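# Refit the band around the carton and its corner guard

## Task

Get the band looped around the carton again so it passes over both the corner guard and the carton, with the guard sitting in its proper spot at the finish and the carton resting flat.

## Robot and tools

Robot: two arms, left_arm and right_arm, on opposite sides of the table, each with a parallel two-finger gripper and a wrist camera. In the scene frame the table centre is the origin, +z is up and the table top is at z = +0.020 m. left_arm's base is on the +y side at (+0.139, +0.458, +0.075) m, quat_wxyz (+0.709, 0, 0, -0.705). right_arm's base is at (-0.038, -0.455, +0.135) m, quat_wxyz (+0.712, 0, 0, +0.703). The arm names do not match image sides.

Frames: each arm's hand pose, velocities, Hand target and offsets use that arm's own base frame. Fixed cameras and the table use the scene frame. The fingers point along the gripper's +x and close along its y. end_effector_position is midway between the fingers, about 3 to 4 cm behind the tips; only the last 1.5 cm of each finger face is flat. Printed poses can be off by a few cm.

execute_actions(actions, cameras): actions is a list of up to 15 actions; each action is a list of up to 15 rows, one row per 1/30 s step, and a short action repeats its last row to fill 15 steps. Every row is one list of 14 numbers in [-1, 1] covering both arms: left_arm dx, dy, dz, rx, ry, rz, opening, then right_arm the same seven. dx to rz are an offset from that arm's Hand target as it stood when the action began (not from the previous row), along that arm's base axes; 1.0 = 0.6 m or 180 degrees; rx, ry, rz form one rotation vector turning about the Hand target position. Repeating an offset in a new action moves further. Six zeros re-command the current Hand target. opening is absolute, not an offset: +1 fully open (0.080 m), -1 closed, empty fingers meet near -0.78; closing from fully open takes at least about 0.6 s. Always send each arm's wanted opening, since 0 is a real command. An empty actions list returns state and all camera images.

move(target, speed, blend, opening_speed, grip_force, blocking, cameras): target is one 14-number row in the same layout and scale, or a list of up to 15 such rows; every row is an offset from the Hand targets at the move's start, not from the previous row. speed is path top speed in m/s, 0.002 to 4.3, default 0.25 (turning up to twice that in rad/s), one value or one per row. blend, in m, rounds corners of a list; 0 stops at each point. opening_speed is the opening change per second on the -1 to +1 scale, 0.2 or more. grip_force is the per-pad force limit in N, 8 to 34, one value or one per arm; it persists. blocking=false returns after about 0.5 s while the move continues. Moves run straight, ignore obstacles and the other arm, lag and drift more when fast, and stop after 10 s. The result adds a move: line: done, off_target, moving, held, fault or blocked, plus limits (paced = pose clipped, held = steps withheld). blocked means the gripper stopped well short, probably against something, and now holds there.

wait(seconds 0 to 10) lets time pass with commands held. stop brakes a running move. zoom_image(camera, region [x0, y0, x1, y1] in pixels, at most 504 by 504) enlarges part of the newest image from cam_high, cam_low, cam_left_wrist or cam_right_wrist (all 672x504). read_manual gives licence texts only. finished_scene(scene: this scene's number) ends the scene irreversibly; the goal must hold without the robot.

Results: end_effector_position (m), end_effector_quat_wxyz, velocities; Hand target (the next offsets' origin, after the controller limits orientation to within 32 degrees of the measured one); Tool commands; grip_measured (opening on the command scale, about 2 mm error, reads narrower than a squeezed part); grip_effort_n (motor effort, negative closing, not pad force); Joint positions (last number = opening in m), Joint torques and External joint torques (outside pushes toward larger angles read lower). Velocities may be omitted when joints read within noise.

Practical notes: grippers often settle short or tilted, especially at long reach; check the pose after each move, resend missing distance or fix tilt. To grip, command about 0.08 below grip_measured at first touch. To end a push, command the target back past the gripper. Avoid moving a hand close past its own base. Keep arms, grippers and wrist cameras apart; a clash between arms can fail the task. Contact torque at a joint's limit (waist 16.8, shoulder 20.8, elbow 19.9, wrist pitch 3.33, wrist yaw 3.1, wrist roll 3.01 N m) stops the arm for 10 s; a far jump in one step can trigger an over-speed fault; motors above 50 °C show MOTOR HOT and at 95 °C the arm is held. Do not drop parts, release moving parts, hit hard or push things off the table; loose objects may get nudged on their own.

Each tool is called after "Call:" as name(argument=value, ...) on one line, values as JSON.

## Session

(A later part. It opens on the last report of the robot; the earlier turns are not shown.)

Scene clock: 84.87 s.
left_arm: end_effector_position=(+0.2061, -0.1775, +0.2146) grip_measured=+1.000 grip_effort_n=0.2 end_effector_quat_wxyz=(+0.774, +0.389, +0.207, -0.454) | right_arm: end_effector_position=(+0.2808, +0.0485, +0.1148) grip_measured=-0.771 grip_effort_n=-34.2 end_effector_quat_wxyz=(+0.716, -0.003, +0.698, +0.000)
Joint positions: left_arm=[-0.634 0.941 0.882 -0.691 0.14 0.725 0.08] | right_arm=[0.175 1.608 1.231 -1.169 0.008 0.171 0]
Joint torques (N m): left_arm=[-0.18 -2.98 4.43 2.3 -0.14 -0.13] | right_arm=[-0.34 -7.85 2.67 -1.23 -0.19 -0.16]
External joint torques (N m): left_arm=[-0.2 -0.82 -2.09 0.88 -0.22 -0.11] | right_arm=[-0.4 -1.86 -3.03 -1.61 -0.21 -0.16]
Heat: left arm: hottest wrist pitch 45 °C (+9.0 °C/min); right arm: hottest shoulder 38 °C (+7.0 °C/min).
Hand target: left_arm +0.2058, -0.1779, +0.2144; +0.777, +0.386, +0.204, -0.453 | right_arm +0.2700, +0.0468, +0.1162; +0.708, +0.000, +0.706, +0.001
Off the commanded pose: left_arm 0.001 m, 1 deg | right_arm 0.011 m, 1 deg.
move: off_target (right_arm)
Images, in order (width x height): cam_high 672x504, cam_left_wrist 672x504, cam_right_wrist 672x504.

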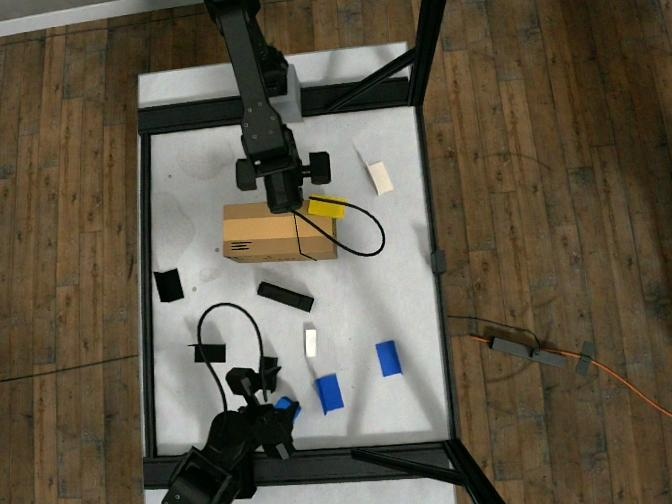

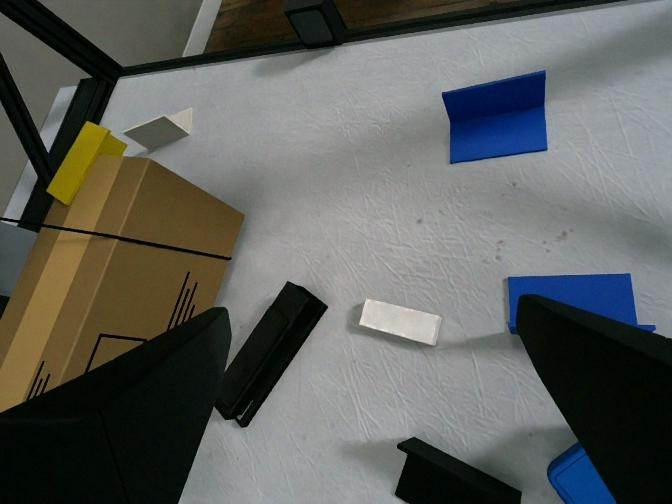

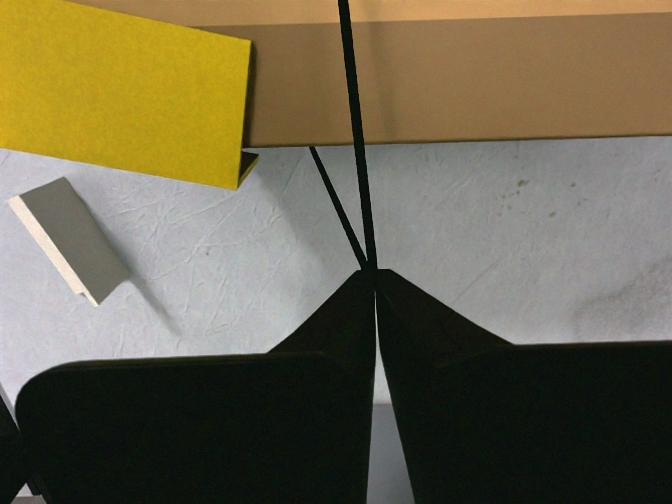

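Call:
move(target=[[0,0,0,0,0,0,1,0.09,-0.01,0,0,0,0,-1],[0,0,0,0,0,0,1,0.10,-0.01,-0.06,0,0,0,-1],[0,0,0,0,0,0,1,0.10,-0.01,-0.06,0,0,0,-0.4],[0,0,0,0,0,0,1,0.10,-0.01,0.06,0,0,0,-0.4]], speed=0.1, cameras=["cam_right_wrist","cam_high","cam_low"])

Scene clock: 99.83 s.
left_arm: end_effector_position=(+0.2061, -0.1775, +0.2146) grip_measured=+1.000 grip_effort_n=0.2 end_effector_quat_wxyz=(+0.774, +0.389, +0.207, -0.454) | right_arm: end_effector_position=(+0.3270, +0.0405, +0.1461) grip_measured=-0.403 grip_effort_n=16.0 end_effector_quat_wxyz=(+0.700, -0.005, +0.714, -0.002)
Joint positions: left_arm=[-0.634 0.941 0.882 -0.691 0.14 0.725 0.08] | right_arm=[0.126 1.808 1.584 -1.369 0.006 0.122 0.017]
Joint torques (N m): left_arm=[-0.18 -2.97 4.43 2.3 -0.15 -0.13] | right_arm=[-0.26 -7.6 6.29 -0.05 -0.03 -0.13]
External joint torques (N m): left_arm=[-0.17 -0.83 -2.03 0.9 -0.23 -0.12] | right_arm=[-0.27 -0.1 0.6 -0.36 -0.05 -0.13]
Motor temperatures (°C): left_arm=[29 30 35 45 30 31] | right_arm=[27 40 36 33 34 30]
Heat: left arm: hottest wrist pitch 45 °C (+5.0 °C/min); right arm: hottest shoulder 40 °C (+8.0 °C/min).
Hand target: left_arm +0.2058, -0.1779, +0.2144; +0.777, +0.386, +0.204, -0.453 | right_arm +0.3300, +0.0408, +0.1522; +0.708, +0.000, +0.706, +0.001
Off the commanded pose: left_arm 0.001 m, 1 deg | right_arm 0.007 m, 1 deg.
move: done
Images, in order (width x height): cam_high 672x504, cam_low 672x504, cam_right_wrist 672x504.

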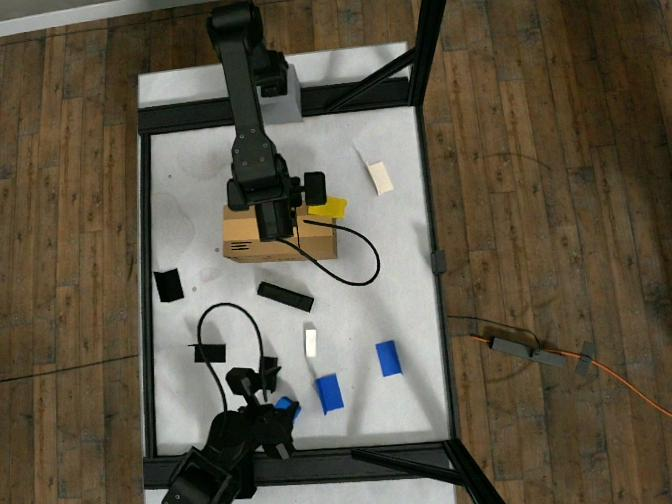

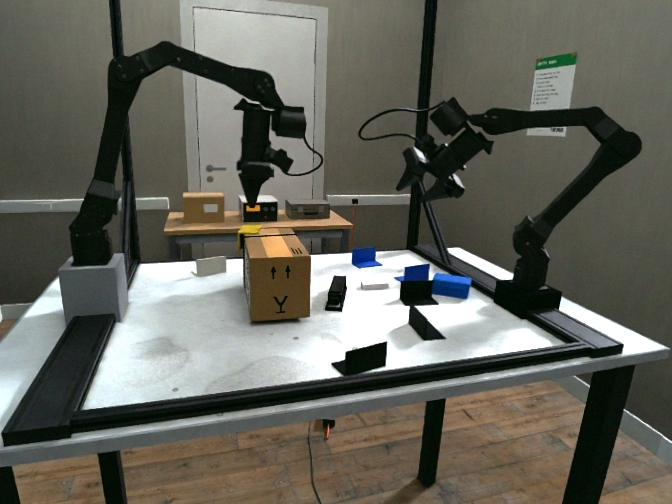

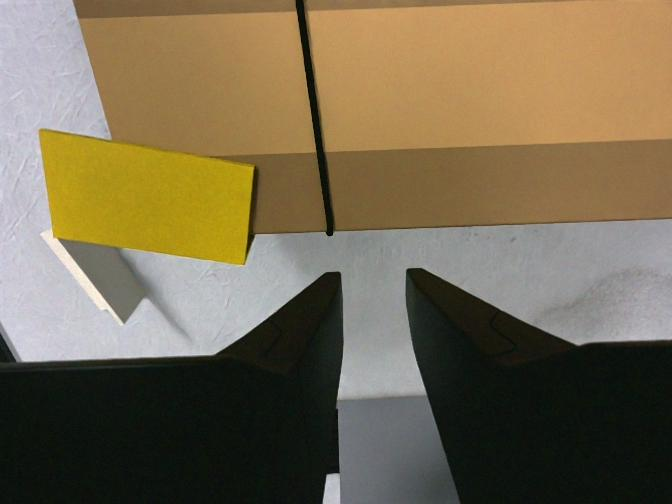

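Call:
move(target=[[0,0,0,0,0,0,1,-0.027,0.265,0,0,0,0,-1],[0,0,0,0,0,0,1,-0.027,0.265,-0.148,0,0,0,-1]], speed=0.15, cameras=["cam_right_wrist","cam_high"])

Scene clock: 107.27 s.
left_arm: end_effector_position=(+0.2061, -0.1775, +0.2146) grip_measured=+1.000 grip_effort_n=0.2 end_effector_quat_wxyz=(+0.774, +0.389, +0.207, -0.454) | right_arm: end_effector_position=(+0.3145, +0.2017, +0.0697) grip_measured=-0.775 grip_effort_n=-16.5 end_effector_quat_wxyz=(+0.711, +0.000, +0.703, +0.009)
Joint positions: left_arm=[-0.634 0.941 0.882 -0.691 0.14 0.725 0.08] | right_arm=[0.568 1.979 1.507 -1.083 -0.004 0.556 0]
Joint torques (N m): left_arm=[-0.18 -2.98 4.43 2.3 -0.15 -0.13] | right_arm=[-0.13 -6.59 3.32 0.38 0.03 0.27]
External joint torques (N m): left_arm=[-0.19 -0.82 -2.07 0.9 -0.22 -0.12] | right_arm=[-0.13 2.06 -2.32 0 -0.01 0.27]
Heat: left arm: hottest wrist pitch 46 °C (+5.1 °C/min); right arm: hottest shoulder 40 °C (+6.1 °C/min).
Hand target: left_arm +0.2058, -0.1779, +0.2144; +0.777, +0.386, +0.204, -0.453 | right_arm +0.3138, +0.1998, +0.0633; +0.708, +0.000, +0.706, +0.001
Off the commanded pose: left_arm 0.001 m, 1 deg | right_arm 0.007 m, 1 deg.
move: done
Images, in order (width x height): cam_high 672x504, cam_right_wrist 672x504.

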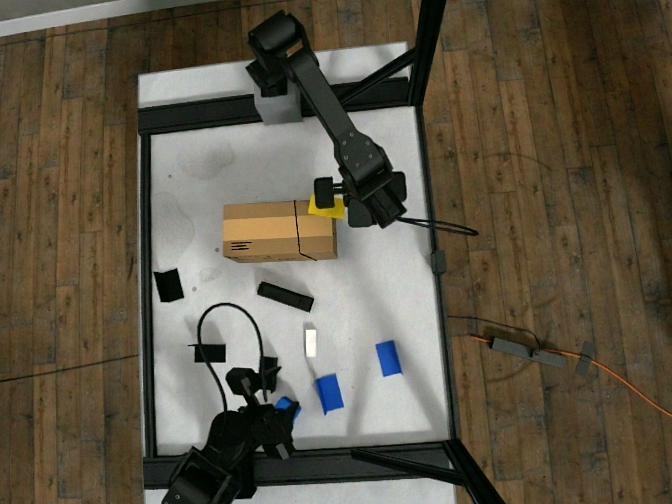

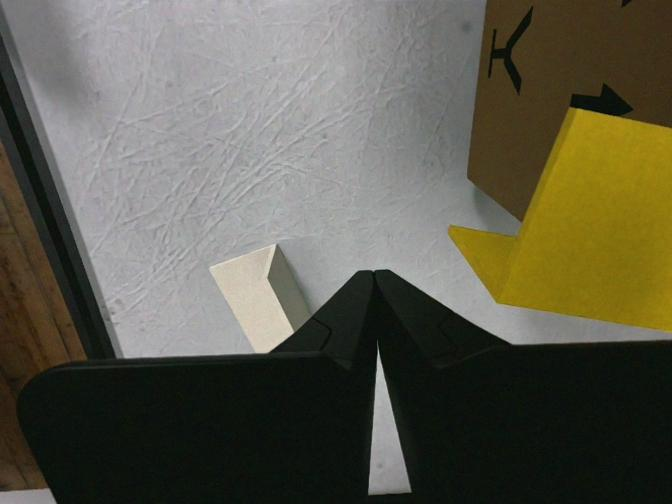

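Call:
move(target=[[0,0,0,0,0,0,1,-0.012,0,0,0,0,0,-1],[0,0,0,0,0,0,1,-0.012,-0.077,0,0,0,0,-1]], speed=0.06, cameras=["cam_right_wrist","cam_high","cam_left_wrist"])

Scene clock: 114.80 s.
left_arm: end_effector_position=(+0.2061, -0.1775, +0.2146) grip_measured=+1.000 grip_effort_n=-0.2 end_effector_quat_wxyz=(+0.774, +0.389, +0.207, -0.454) | right_arm: end_effector_position=(+0.3067, +0.1557, +0.0615) grip_measured=-0.775 grip_effort_n=-16.0 end_effector_quat_wxyz=(+0.704, -0.001, +0.710, +0.001)
Joint positions: left_arm=[-0.634 0.941 0.882 -0.691 0.14 0.725 0.08] | right_arm=[0.468 1.897 1.36 -1.042 -0.004 0.464 0]
Joint torques (N m): left_arm=[-0.18 -2.99 4.43 2.3 -0.15 -0.14] | right_arm=[-0.29 -8.47 3.18 0.36 0.02 -0.16]
External joint torques (N m): left_arm=[-0.17 -0.81 -2.03 0.91 -0.23 -0.12] | right_arm=[-0.29 -0.56 -2.29 0.03 -0.01 -0.16]
Heat: left arm: hottest wrist pitch 46 °C (+4.0 °C/min); right arm: hottest shoulder 41 °C (+6.0 °C/min).
Hand target: left_arm +0.2058, -0.1779, +0.2144; +0.777, +0.386, +0.204, -0.453 | right_arm +0.3066, +0.1536, +0.0634; +0.708, +0.000, +0.706, +0.001
Off the commanded pose: left_arm 0.001 m, 1 deg | right_arm 0.003 m, 1 deg.
move: done
Images, in order (width x height): cam_high 672x504, cam_left_wrist 672x504, cam_right_wrist 672x504.

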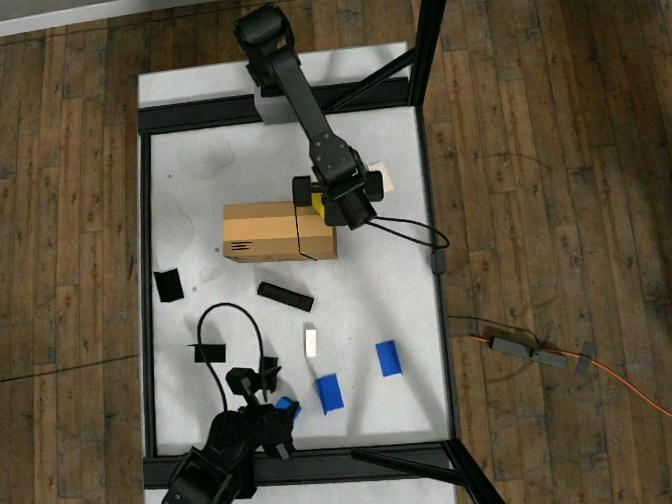

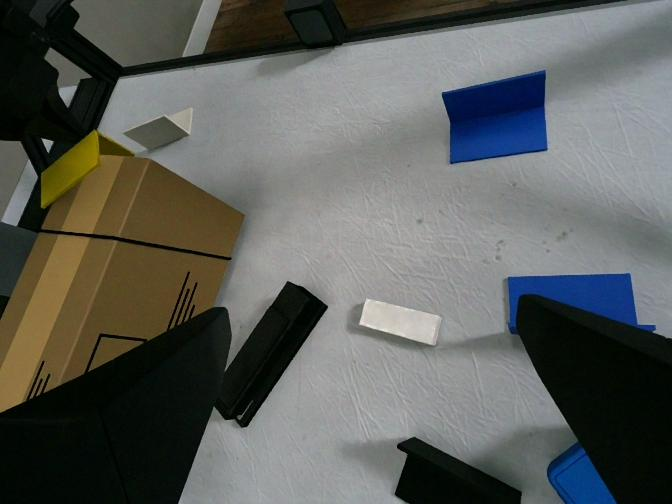

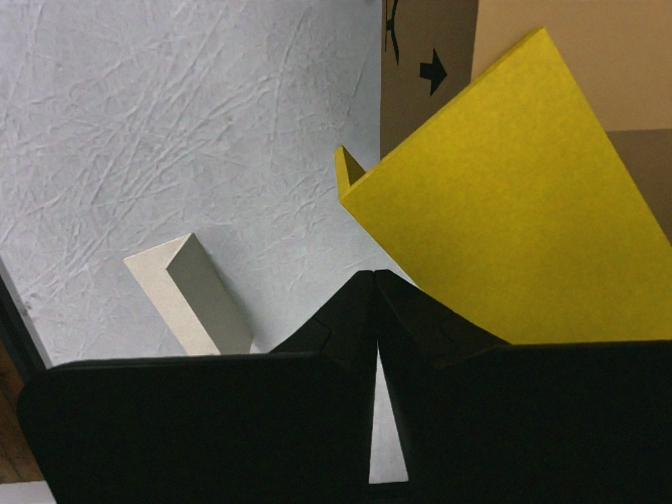

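Call:
move(target=[[0,0,0,0,0,0,1,-0.03,0.02,0,0,0,0,-1],[0,0,0,0,0,0,1,-0.03,0.02,0.18,0,0,0,-1],[0,0,0,0,0,0,1,0.03,-0.08,0.18,0,0,0,0.6]], speed=0.12, cameras=["cam_right_wrist","cam_high","cam_left_wrist"])

Call:
zoom_image(camera="cam_left_wrist", region=[0, 90, 250, 290])

Scene clock: 124.80 s.
left_arm: end_effector_position=(+0.2061, -0.1775, +0.2146) grip_measured=+1.000 grip_effort_n=-0.7 end_effector_quat_wxyz=(+0.774, +0.389, +0.207, -0.454) | right_arm: end_effector_position=(+0.3206, +0.1052, +0.1720) grip_measured=+0.597 grip_effort_n=16.0 end_effector_quat_wxyz=(+0.706, +0.001, +0.708, +0.002)
Joint positions: left_arm=[-0.634 0.941 0.882 -0.691 0.14 0.725 0.08] | right_arm=[0.315 1.829 1.713 -1.456 -0.004 0.314 0.062]
Joint torques (N m): left_arm=[-0.18 -2.98 4.43 2.3 -0.15 -0.14] | right_arm=[-0.06 -5.51 6.33 -0.02 0.02 -0.14]
External joint torques (N m): left_arm=[-0.18 -0.85 -2 0.91 -0.23 -0.12] | right_arm=[-0.05 2.12 0.65 -0.36 -0.01 -0.14]
Heat: left arm: hottest wrist pitch 46 °C (+3.0 °C/min); right arm: hottest shoulder 41 °C (+3.0 °C/min).
Hand target: left_arm +0.2058, -0.1779, +0.2144; +0.777, +0.386, +0.204, -0.453 | right_arm +0.3246, +0.1056, +0.1714; +0.708, +0.000, +0.706, +0.001
Off the commanded pose: left_arm 0.001 m, 1 deg | right_arm 0.004 m, 0 deg.
move: done
Images, in order (width x height): cam_high 672x504, cam_left_wrist 672x504, cam_right_wrist 672x504.

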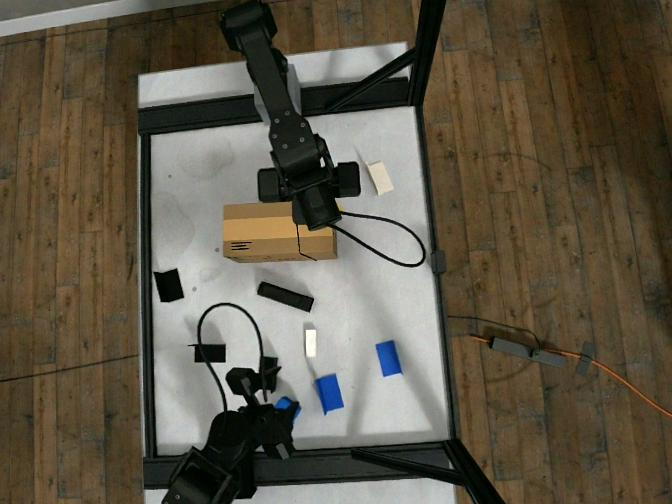

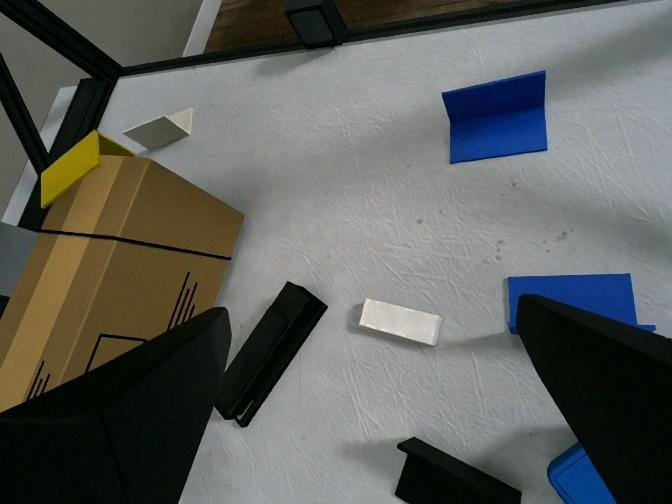

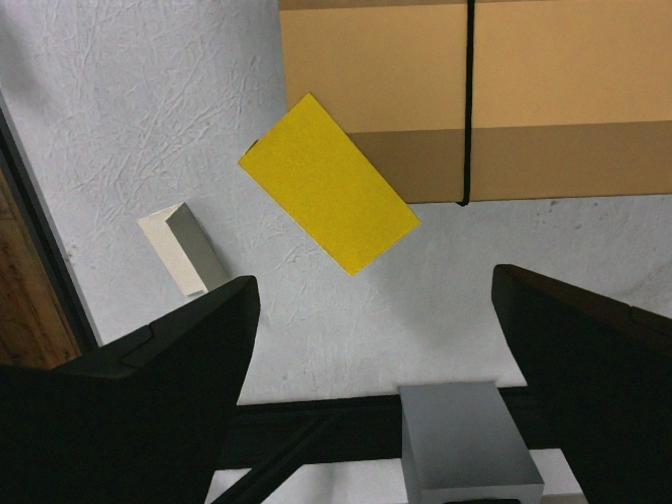

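Scaled by 2.016 from the camera's 672x504 image, which has a finer 960x720 frame.

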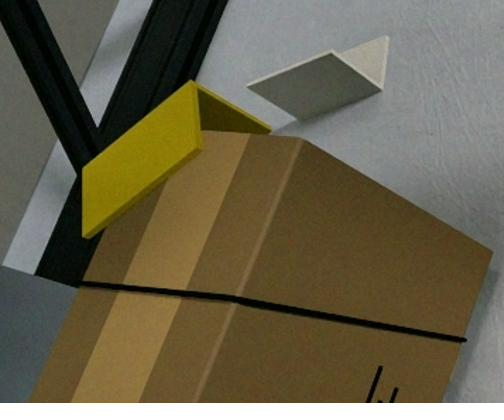

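Call:
move(target=[0,0,0,0,0,0,1,-0.006,0.02,-0.095,0,0,0.217,0.95], speed=0.15, cameras=["cam_right_wrist","cam_left_wrist"])

Scene clock: 142.90 s.
left_arm: end_effector_position=(+0.2061, -0.1775, +0.2146) grip_measured=+1.000 grip_effort_n=-0.7 end_effector_quat_wxyz=(+0.774, +0.389, +0.207, -0.454) | right_arm: end_effector_position=(+0.3227, +0.1159, +0.1213) grip_measured=+0.947 grip_effort_n=15.6 end_effector_quat_wxyz=(+0.673, -0.238, +0.660, +0.234)
Joint positions: left_arm=[-0.634 0.941 0.882 -0.691 0.14 0.725 0.08] | right_arm=[0.348 1.829 1.512 -1.235 0.006 -0.332 0.078]
Joint torques (N m): left_arm=[-0.18 -2.98 4.43 2.3 -0.15 -0.13] | right_arm=[0.28 -5.61 3.34 0.38 -0.1 -0.17]
External joint torques (N m): left_arm=[-0.18 -0.77 -2.12 0.88 -0.23 -0.11] | right_arm=[0.28 2.09 -2.41 0 -0.1 -0.17]
Heat: left arm: hottest wrist pitch 47 °C (+3.0 °C/min); right arm: hottest shoulder 41 °C (+3.0 °C/min).
Hand target: left_arm +0.2058, -0.1779, +0.2144; +0.777, +0.386, +0.204, -0.453 | right_arm +0.3210, +0.1176, +0.1144; +0.667, -0.236, +0.666, +0.237
Off the commanded pose: left_arm 0.001 m, 1 deg | right_arm 0.007 m, 1 deg.
move: done
Images, in order (width x height): cam_left_wrist 672x504, cam_right_wrist 672x504.

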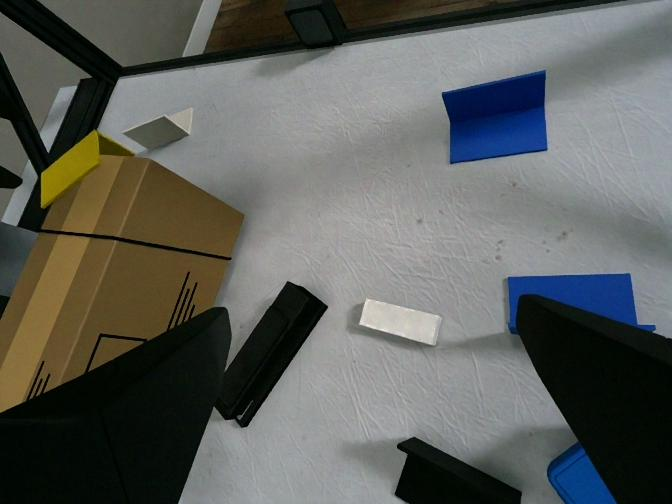

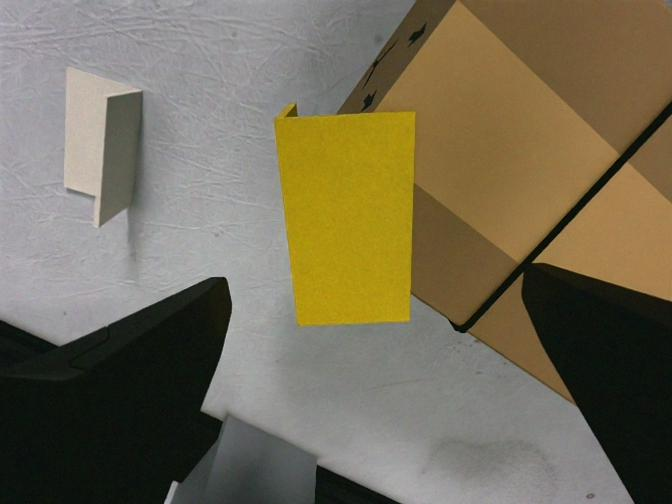

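Call:
move(target=[[0,0,0,0,0,0,1,-0.005,0.007,0,0,0,0,0.95],[0,0,0,0,0,0,1,-0.007,0.008,-0.07,0,0,0,0.95]], speed=0.08, cameras=["cam_right_wrist","cam_low"])

Call:
zoom_image(camera="cam_low", region=[200, 170, 340, 275])

Scene clock: 149.23 s.
left_arm: end_effector_position=(+0.2061, -0.1775, +0.2146) grip_measured=+1.000 grip_effort_n=0.2 end_effector_quat_wxyz=(+0.774, +0.389, +0.207, -0.454) | right_arm: end_effector_position=(+0.3191, +0.1210, +0.0788) grip_measured=+0.947 grip_effort_n=15.6 end_effector_quat_wxyz=(+0.671, -0.242, +0.659, +0.237)
Joint positions: left_arm=[-0.634 0.941 0.882 -0.691 0.14 0.725 0.08] | right_arm=[0.365 1.85 1.369 -1.073 0.006 -0.326 0.078]
Joint torques (N m): left_arm=[-0.18 -2.98 4.43 2.3 -0.15 -0.13] | right_arm=[0.3 -5.67 3.31 0.39 -0.08 0.24]
External joint torques (N m): left_arm=[-0.17 -0.83 -2.03 0.9 -0.23 -0.11] | right_arm=[0.3 2.11 -2.33 0.02 -0.08 0.24]
Heat: left arm: hottest wrist pitch 47 °C (+2.0 °C/min); right arm: hottest shoulder 40 °C (+1.0 °C/min).
Hand target: left_arm +0.2058, -0.1779, +0.2144; +0.777, +0.386, +0.204, -0.453 | right_arm +0.3168, +0.1224, +0.0723; +0.667, -0.236, +0.666, +0.237
Off the commanded pose: left_arm 0.001 m, 1 deg | right_arm 0.007 m, 1 deg.
move: done
Images, in order (width x height): cam_low 672x504, cam_right_wrist 672x504.

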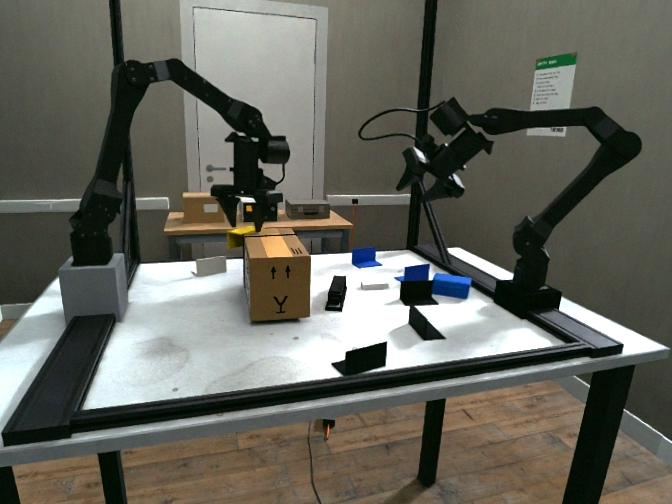

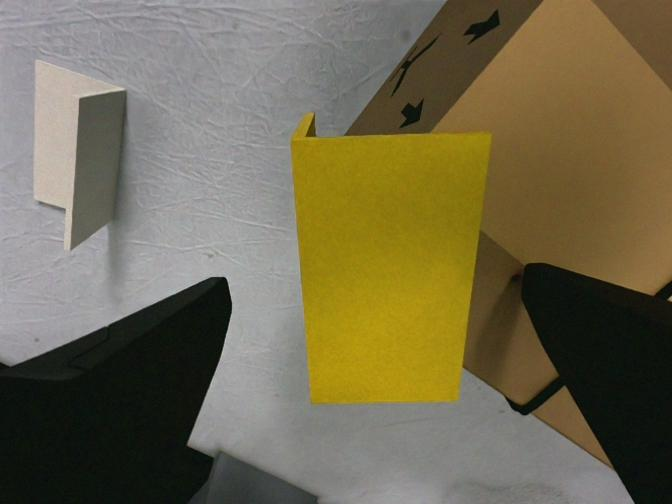

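Scaled by 3.600 from the camera's 672x504 image, which has a finer 960x720 frame.

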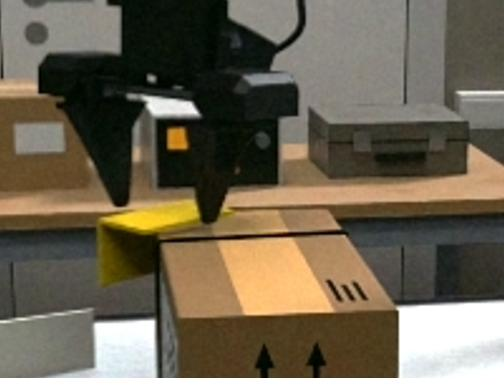

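Call:
move(target=[[0,0,0,0,0,0,1,0.003,-0.003,-0.011,0,0,0,0.95],[0,0,0,0,0,0,1,0.003,-0.003,-0.011,0,0,0,0.1]], speed=0.05, opening_speed=0.6, grip_force=10, cameras=["cam_right_wrist","cam_left_wrist"])

Call:
zoom_image(camera="cam_left_wrist", region=[0, 90, 250, 290])

Scene clock: 155.40 s.
left_arm: end_effector_position=(+0.2061, -0.1775, +0.2146) grip_measured=+1.000 grip_effort_n=-0.2 end_effector_quat_wxyz=(+0.774, +0.389, +0.207, -0.454) | right_arm: end_effector_position=(+0.3222, +0.1192, +0.0750) grip_measured=+0.199 grip_effort_n=-35.1 end_effector_quat_wxyz=(+0.676, -0.240, +0.657, +0.234)
Joint positions: left_arm=[-0.634 0.941 0.882 -0.691 0.14 0.725 0.08] | right_arm=[0.358 1.854 1.358 -1.048 0.009 -0.325 0.044]
Joint torques (N m): left_arm=[-0.18 -2.98 4.43 2.3 -0.15 -0.13] | right_arm=[0.22 -5 2.94 0.34 -0.25 -0.02]
External joint torques (N m): left_arm=[-0.17 -0.82 -1.99 0.92 -0.23 -0.11] | right_arm=[0.2 2.74 -2.69 -0.06 -0.25 -0.02]
Heat: left arm: hottest wrist pitch 47 °C (+2.0 °C/min); right arm: hottest shoulder 40 °C (+0.0 °C/min).
Hand target: left_arm +0.2058, -0.1779, +0.2144; +0.777, +0.386, +0.204, -0.453 | right_arm +0.3186, +0.1205, +0.0658; +0.667, -0.236, +0.666, +0.237
Off the commanded pose: left_arm 0.001 m, 1 deg | right_arm 0.010 m, 2 deg.
grip_force (N): 10, 10
move: off_target (right_arm); target 2's new opening was sent with right_arm's hand 0.009 m and 1 deg from that target
Images, in order (width x height): cam_left_wrist 672x504, cam_right_wrist 672x504.

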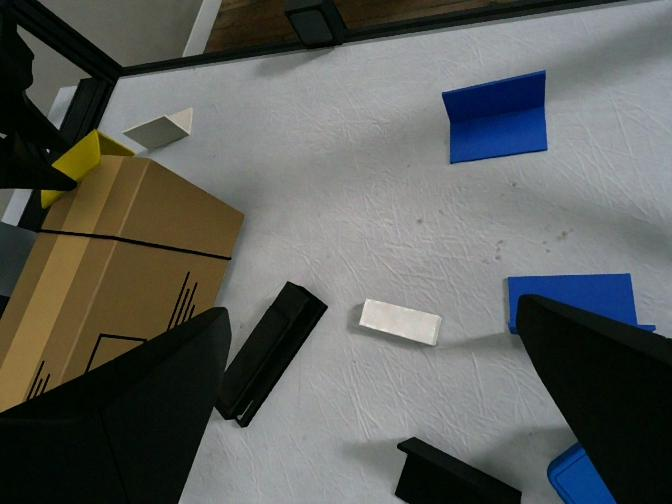

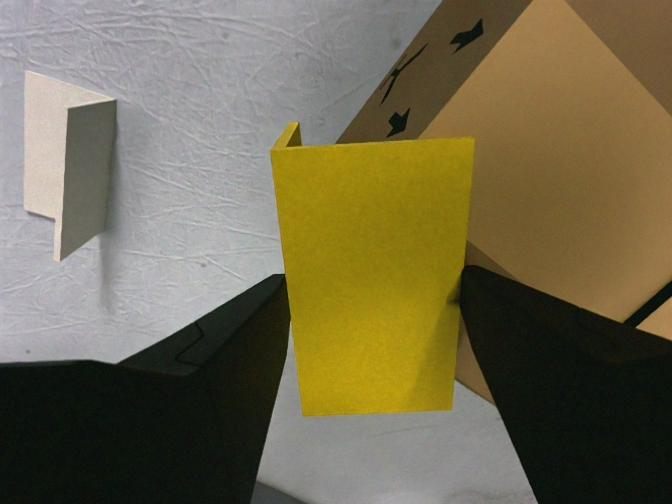

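Scaled by 2.016 from the camera's 672x504 image, which has a finer 960x720 frame.

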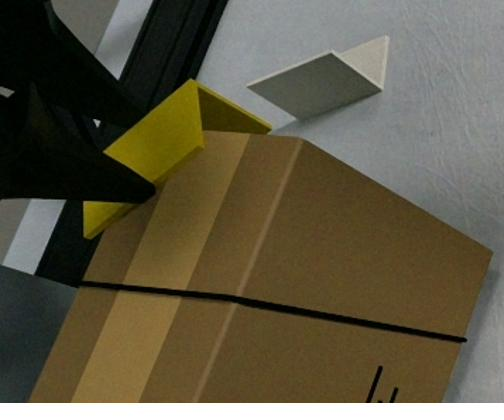

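Call:
move(target=[[0,0,0,0,0,0,1,0,0,0.05,0,0,0,0.08],[0,0,0,0,0,0,1,-0.05,-0.015,0.055,0,0,0.14,0.08],[0,0,0,0,0,0,1,-0.05,-0.037,0.055,0,0,0.283,0.08]], speed=0.08, grip_force=14, cameras=["cam_right_wrist","cam_left_wrist","cam_high"])

Call:
zoom_image(camera="cam_left_wrist", region=[0, 90, 250, 290])

Scene clock: 168.73 s.
left_arm: end_effector_position=(+0.2061, -0.1775, +0.2146) grip_measured=+1.000 grip_effort_n=-0.2 end_effector_quat_wxyz=(+0.774, +0.389, +0.207, -0.454) | right_arm: end_effector_position=(+0.2903, +0.0981, +0.0979) grip_measured=+0.199 grip_effort_n=-43.0 end_effector_quat_wxyz=(+0.497, -0.500, +0.506, +0.497)
Joint positions: left_arm=[-0.634 0.941 0.882 -0.691 0.14 0.725 0.08] | right_arm=[0.33 1.725 1.293 -1.146 0.009 -1.234 0.044]
Joint torques (N m): left_arm=[-0.18 -2.98 4.43 2.3 -0.15 -0.13] | right_arm=[-0.29 -7.39 3.3 0.27 -0.29 -0.19]
External joint torques (N m): left_arm=[-0.19 -0.81 -2.07 0.89 -0.22 -0.11] | right_arm=[-0.25 -0.63 -2.3 -0.04 -0.27 -0.19]
Heat: left arm: hottest wrist pitch 47 °C (+1.0 °C/min); right arm: hottest shoulder 40 °C (+0.0 °C/min).
Hand target: left_arm +0.2058, -0.1779, +0.2144; +0.777, +0.386, +0.204, -0.453 | right_arm +0.2886, +0.0983, +0.0988; +0.500, -0.500, +0.499, +0.501
Off the commanded pose: left_arm 0.001 m, 1 deg | right_arm 0.002 m, 1 deg.
grip_force (N): 14, 14
move: done
Images, in order (width x height): cam_high 672x504, cam_left_wrist 672x504, cam_right_wrist 672x504.

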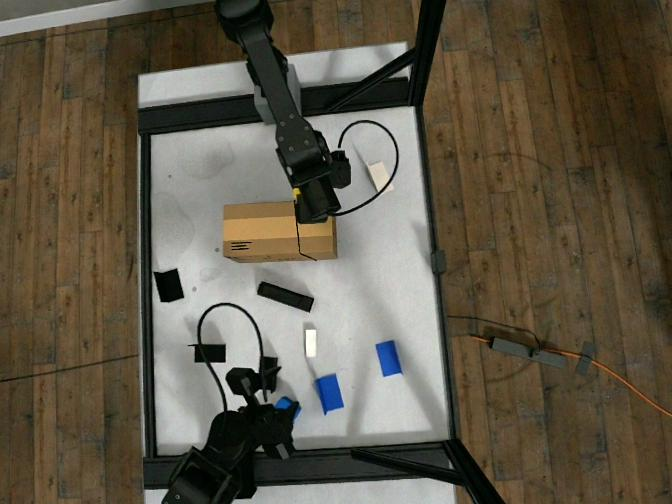

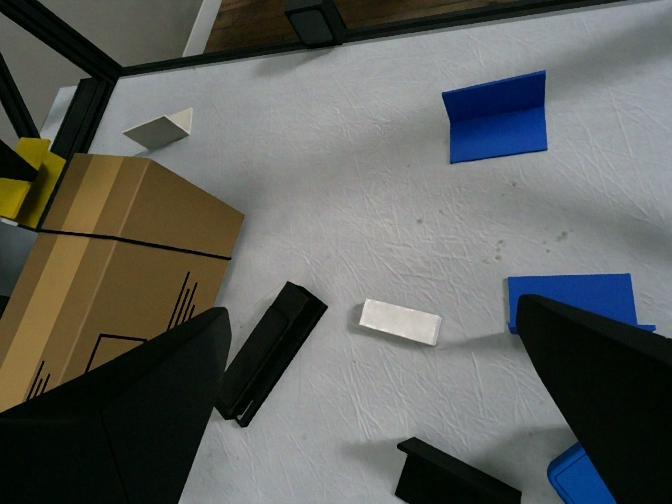

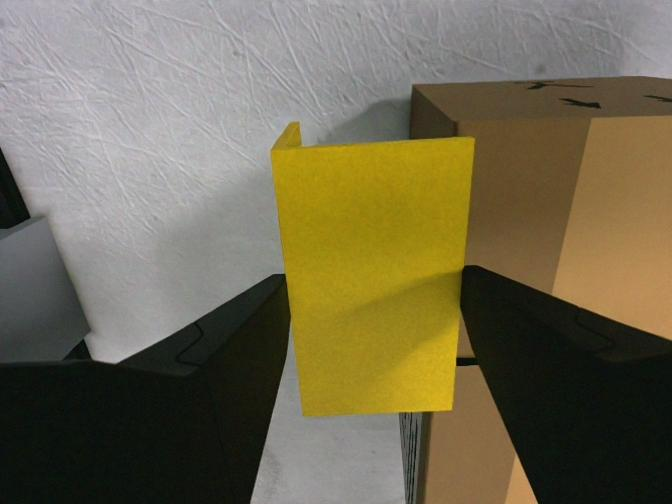

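Scaled by 2.016 from the camera's 672x504 image, which has a finer 960x720 frame.

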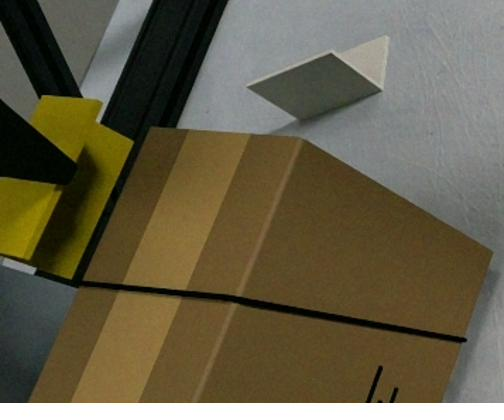

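Call:
move(target=[[0,0,0,0,0,0,1,0.066,0,0,0,0,0,0.08],[0,0,0,0,0,0,1,0.066,0,-0.047,0,0,0,0.08]], speed=0.06, cameras=["cam_right_wrist","cam_left_wrist"])

Call:
zoom_image(camera="cam_left_wrist", region=[0, 90, 250, 290])

Scene clock: 178.20 s.
left_arm: end_effector_position=(+0.2061, -0.1775, +0.2146) grip_measured=+1.000 grip_effort_n=-0.2 end_effector_quat_wxyz=(+0.774, +0.389, +0.207, -0.454) | right_arm: end_effector_position=(+0.3293, +0.0983, +0.0778) grip_measured=+0.199 grip_effort_n=-43.0 end_effector_quat_wxyz=(+0.504, -0.503, +0.499, +0.494)
Joint positions: left_arm=[-0.634 0.941 0.882 -0.691 0.14 0.725 0.08] | right_arm=[0.293 1.862 1.38 -1.076 0.008 -1.271 0.044]
Joint torques (N m): left_arm=[-0.18 -2.98 4.43 2.3 -0.15 -0.13] | right_arm=[-0.24 -5.53 3.24 0.67 -0.24 -0.2]
External joint torques (N m): left_arm=[-0.19 -0.84 -2.01 0.92 -0.22 -0.12] | right_arm=[-0.27 2.2 -2.29 0.35 -0.21 -0.2]
Heat: left arm: hottest wrist pitch 47 °C (+1.0 °C/min); right arm: hottest shoulder 41 °C (+0.0 °C/min).
Hand target: left_arm +0.2058, -0.1779, +0.2144; +0.777, +0.386, +0.204, -0.453 | right_arm +0.3282, +0.0984, +0.0705; +0.500, -0.500, +0.499, +0.501
Off the commanded pose: left_arm 0.001 m, 1 deg | right_arm 0.007 m, 1 deg.
grip_force (N): 14, 14
move: done
Images, in order (width x height): cam_left_wrist 672x504, cam_right_wrist 672x504.

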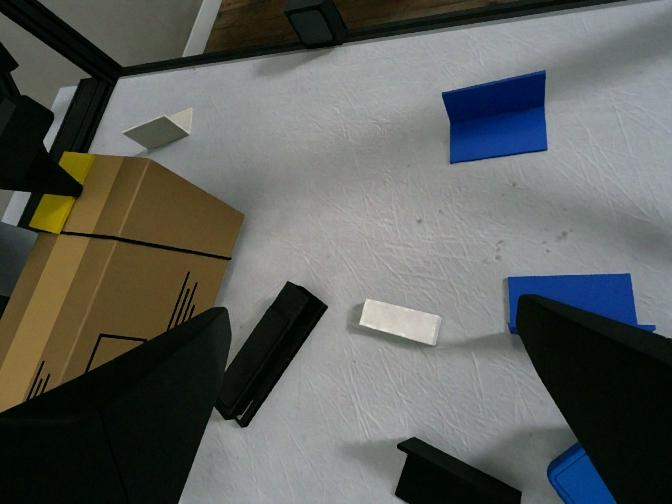

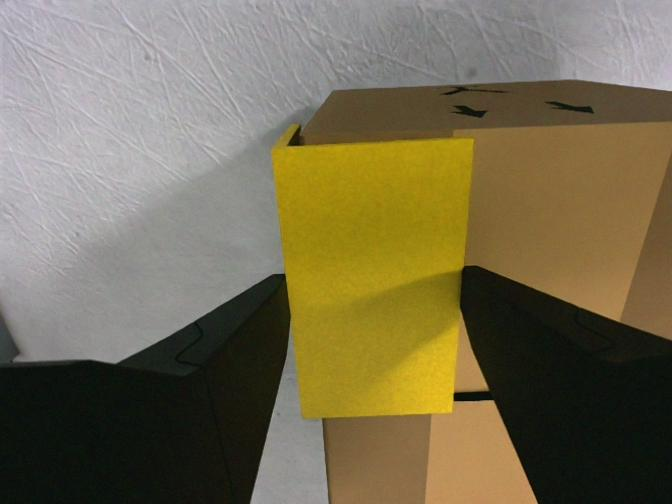

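Scaled by 2.016 from the camera's 672x504 image, which has a finer 960x720 frame.

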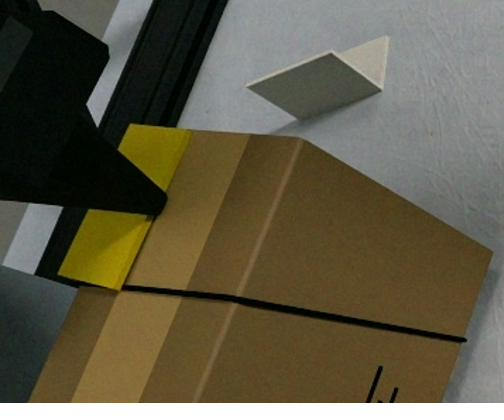

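Call:
move(target=[[0,0,0,0,0,0,1,0.006,0,-0.008,0,0,0,0.08],[0,0,0,0,0,0,1,0.006,0,-0.008,0,0,0,0.75],[0,0,0,0,0,0,1,0.006,0,0.12,0,0,0,0.75]], speed=0.06, opening_speed=0.6, cameras=["cam_right_wrist","cam_left_wrist"])

Call:
zoom_image(camera="cam_left_wrist", region=[0, 90, 250, 290])

Scene clock: 189.40 s.
left_arm: end_effector_position=(+0.2061, -0.1775, +0.2146) grip_measured=+1.000 grip_effort_n=-0.2 end_effector_quat_wxyz=(+0.774, +0.389, +0.207, -0.454) | right_arm: end_effector_position=(+0.3290, +0.0973, +0.1358) grip_measured=+0.747 grip_effort_n=16.0 end_effector_quat_wxyz=(+0.492, -0.496, +0.511, +0.501)
Joint positions: left_arm=[-0.634 0.941 0.882 -0.691 0.14 0.725 0.08] | right_arm=[0.29 1.865 1.615 -1.347 0.006 -1.274 0.069]
Joint torques (N m): left_arm=[-0.18 -2.98 4.43 2.3 -0.15 -0.13] | right_arm=[-0.34 -8.1 6.18 -0.12 -0.21 -0.2]
External joint torques (N m): left_arm=[-0.18 -0.85 -2 0.91 -0.23 -0.11] | right_arm=[-0.38 -0.19 0.57 -0.35 -0.18 -0.19]
Heat: left arm: hottest wrist pitch 48 °C (+2.0 °C/min); right arm: hottest shoulder 41 °C (+0.0 °C/min).
Hand target: left_arm +0.2058, -0.1779, +0.2144; +0.777, +0.386, +0.204, -0.453 | right_arm +0.3318, +0.0984, +0.1425; +0.500, -0.500, +0.499, +0.501
Off the commanded pose: left_arm 0.001 m, 1 deg | right_arm 0.007 m, 2 deg.
grip_force (N): 14, 14
move: done; target 2's new opening was sent with right_arm's hand 0.011 m and 1 deg from that target
Images, in order (width x height): cam_left_wrist 672x504, cam_right_wrist 672x504.

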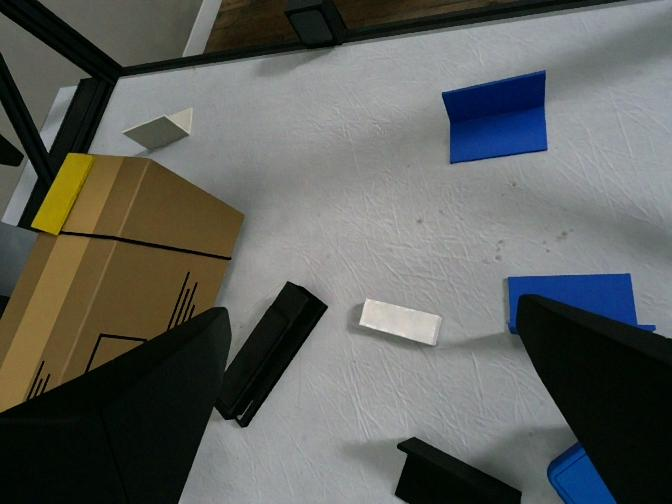

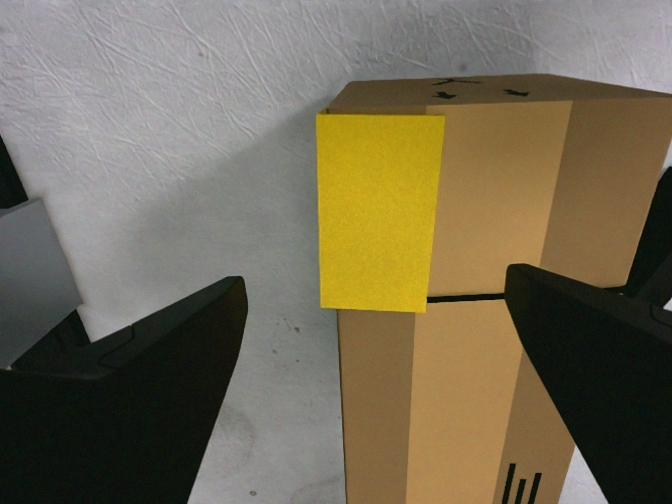

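Scaled by 2.016 from the camera's 672x504 image, which has a finer 960x720 frame.

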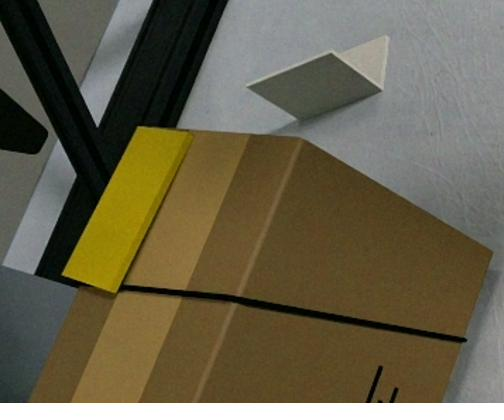

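Call:
move(target=[0,0,0,0,0,0,1,0.053,-0.07,-0.07,0,0,-0.5,-0.3], speed=0.2, grip_force=34, cameras=["cam_right_wrist","cam_left_wrist"])

Scene clock: 200.10 s.
left_arm: end_effector_position=(+0.2061, -0.1775, +0.2146) grip_measured=+1.000 grip_effort_n=0.2 end_effector_quat_wxyz=(+0.774, +0.389, +0.207, -0.454) | right_arm: end_effector_position=(+0.3648, +0.0567, +0.1083) grip_measured=-0.297 grip_effort_n=-16.5 end_effector_quat_wxyz=(+0.714, -0.006, +0.700, +0.004)
Joint positions: left_arm=[-0.634 0.941 0.882 -0.691 0.14 0.725 0.08] | right_arm=[0.157 1.933 1.598 -1.215 0.006 0.142 0.022]
Joint torques (N m): left_arm=[-0.17 -2.98 4.44 2.3 -0.15 -0.13] | right_arm=[-0.35 -6.11 3.46 0.4 -0.05 0.26]
External joint torques (N m): left_arm=[-0.15 -0.84 -2 0.91 -0.23 -0.12] | right_arm=[-0.34 2.41 -2.33 0.01 -0.08 0.25]
Heat: left arm: hottest wrist pitch 48 °C (+1.0 °C/min); right arm: hottest shoulder 41 °C (+0.0 °C/min).
Hand target: left_arm +0.2058, -0.1779, +0.2144; +0.777, +0.386, +0.204, -0.453 | right_arm +0.3636, +0.0564, +0.1006; +0.708, +0.000, +0.706, +0.001
Off the commanded pose: left_arm 0.001 m, 1 deg | right_arm 0.008 m, 1 deg.
move: done
Images, in order (width x height): cam_left_wrist 672x504, cam_right_wrist 672x504.

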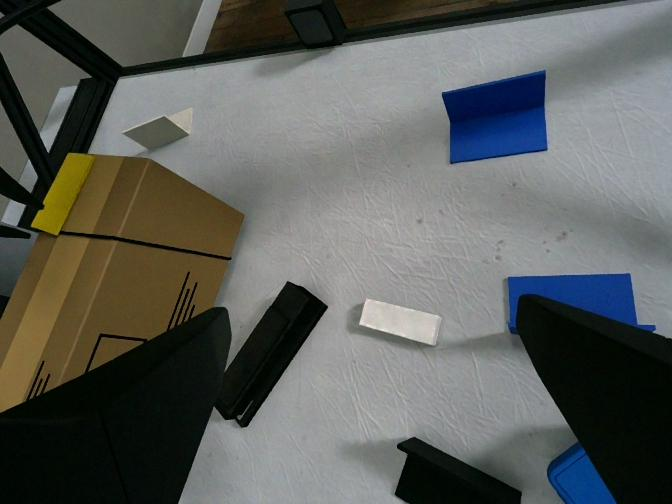

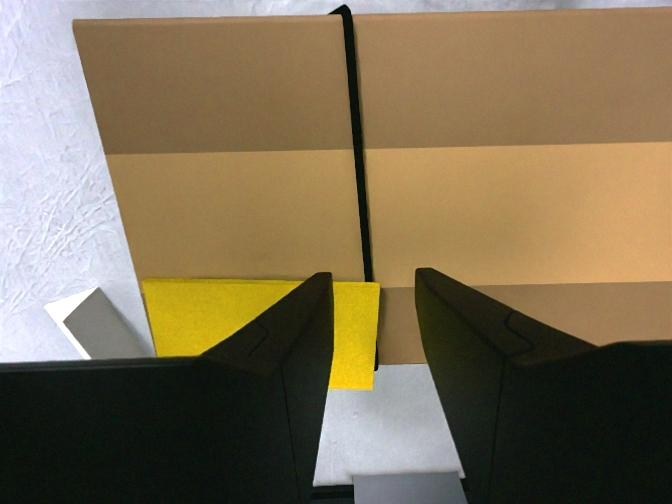

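Call:
move(target=[[0,0,0,0,0,0,1,0.002,0,-0.053,0,0,0,-0.3],[0,0,0,0,0,0,1,0.002,0,-0.053,0,0,0,-1],[0,0,0,0,0,0,1,-0.01,-0.09,-0.045,0,0,0,-1]], speed=0.08, cameras=["cam_right_wrist","cam_left_wrist"])

Scene clock: 205.93 s.
left_arm: end_effector_position=(+0.2061, -0.1775, +0.2146) grip_measured=+1.000 grip_effort_n=-0.2 end_effector_quat_wxyz=(+0.774, +0.389, +0.207, -0.454) | right_arm: end_effector_position=(+0.3644, +0.0135, +0.0769) grip_measured=-0.769 grip_effort_n=-43.0 end_effector_quat_wxyz=(+0.716, +0.000, +0.698, +0.016)
Joint positions: left_arm=[-0.634 0.941 0.882 -0.691 0.14 0.725 0.08] | right_arm=[0.028 1.931 1.469 -1.083 -0.023 0.005 0]
Joint torques (N m): left_arm=[-0.17 -2.98 4.43 2.3 -0.15 -0.13] | right_arm=[-1.89 -7.84 2.51 -0.03 0.66 -0.16]
External joint torques (N m): left_arm=[-0.19 -0.85 -1.99 0.93 -0.22 -0.11] | right_arm=[-1.94 0.52 -3.1 -0.39 0.67 -0.16]
Heat: left arm: hottest wrist pitch 48 °C (+1.0 °C/min); right arm: hottest shoulder 41 °C (+1.0 °C/min).
Hand target: left_arm +0.2058, -0.1779, +0.2144; +0.777, +0.386, +0.204, -0.453 | right_arm +0.3575, +0.0024, +0.0735; +0.708, +0.000, +0.706, +0.001
Off the commanded pose: left_arm 0.001 m, 1 deg | right_arm 0.013 m, 2 deg.
move: off_target (right_arm); target 2's new opening was sent with right_arm's hand 0.010 m and 1 deg from that target
Images, in order (width x height): cam_left_wrist 672x504, cam_right_wrist 672x504.

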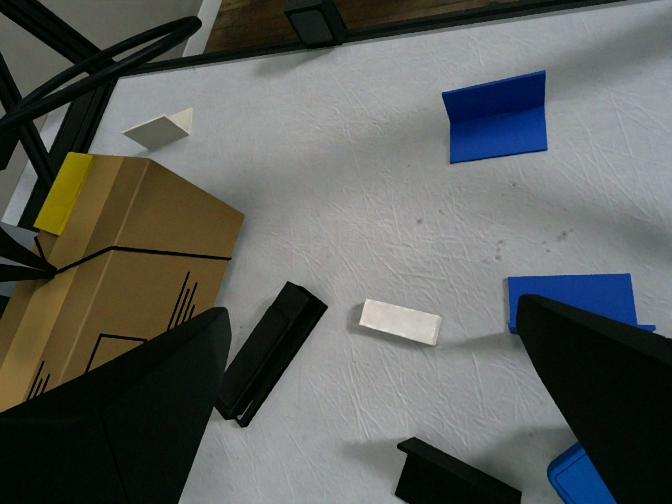

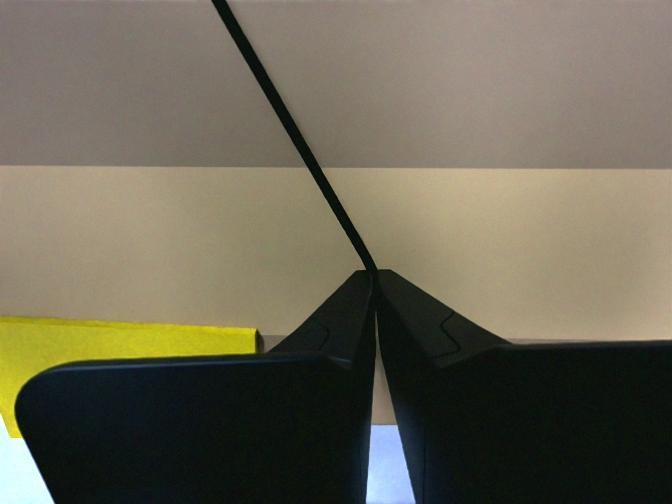

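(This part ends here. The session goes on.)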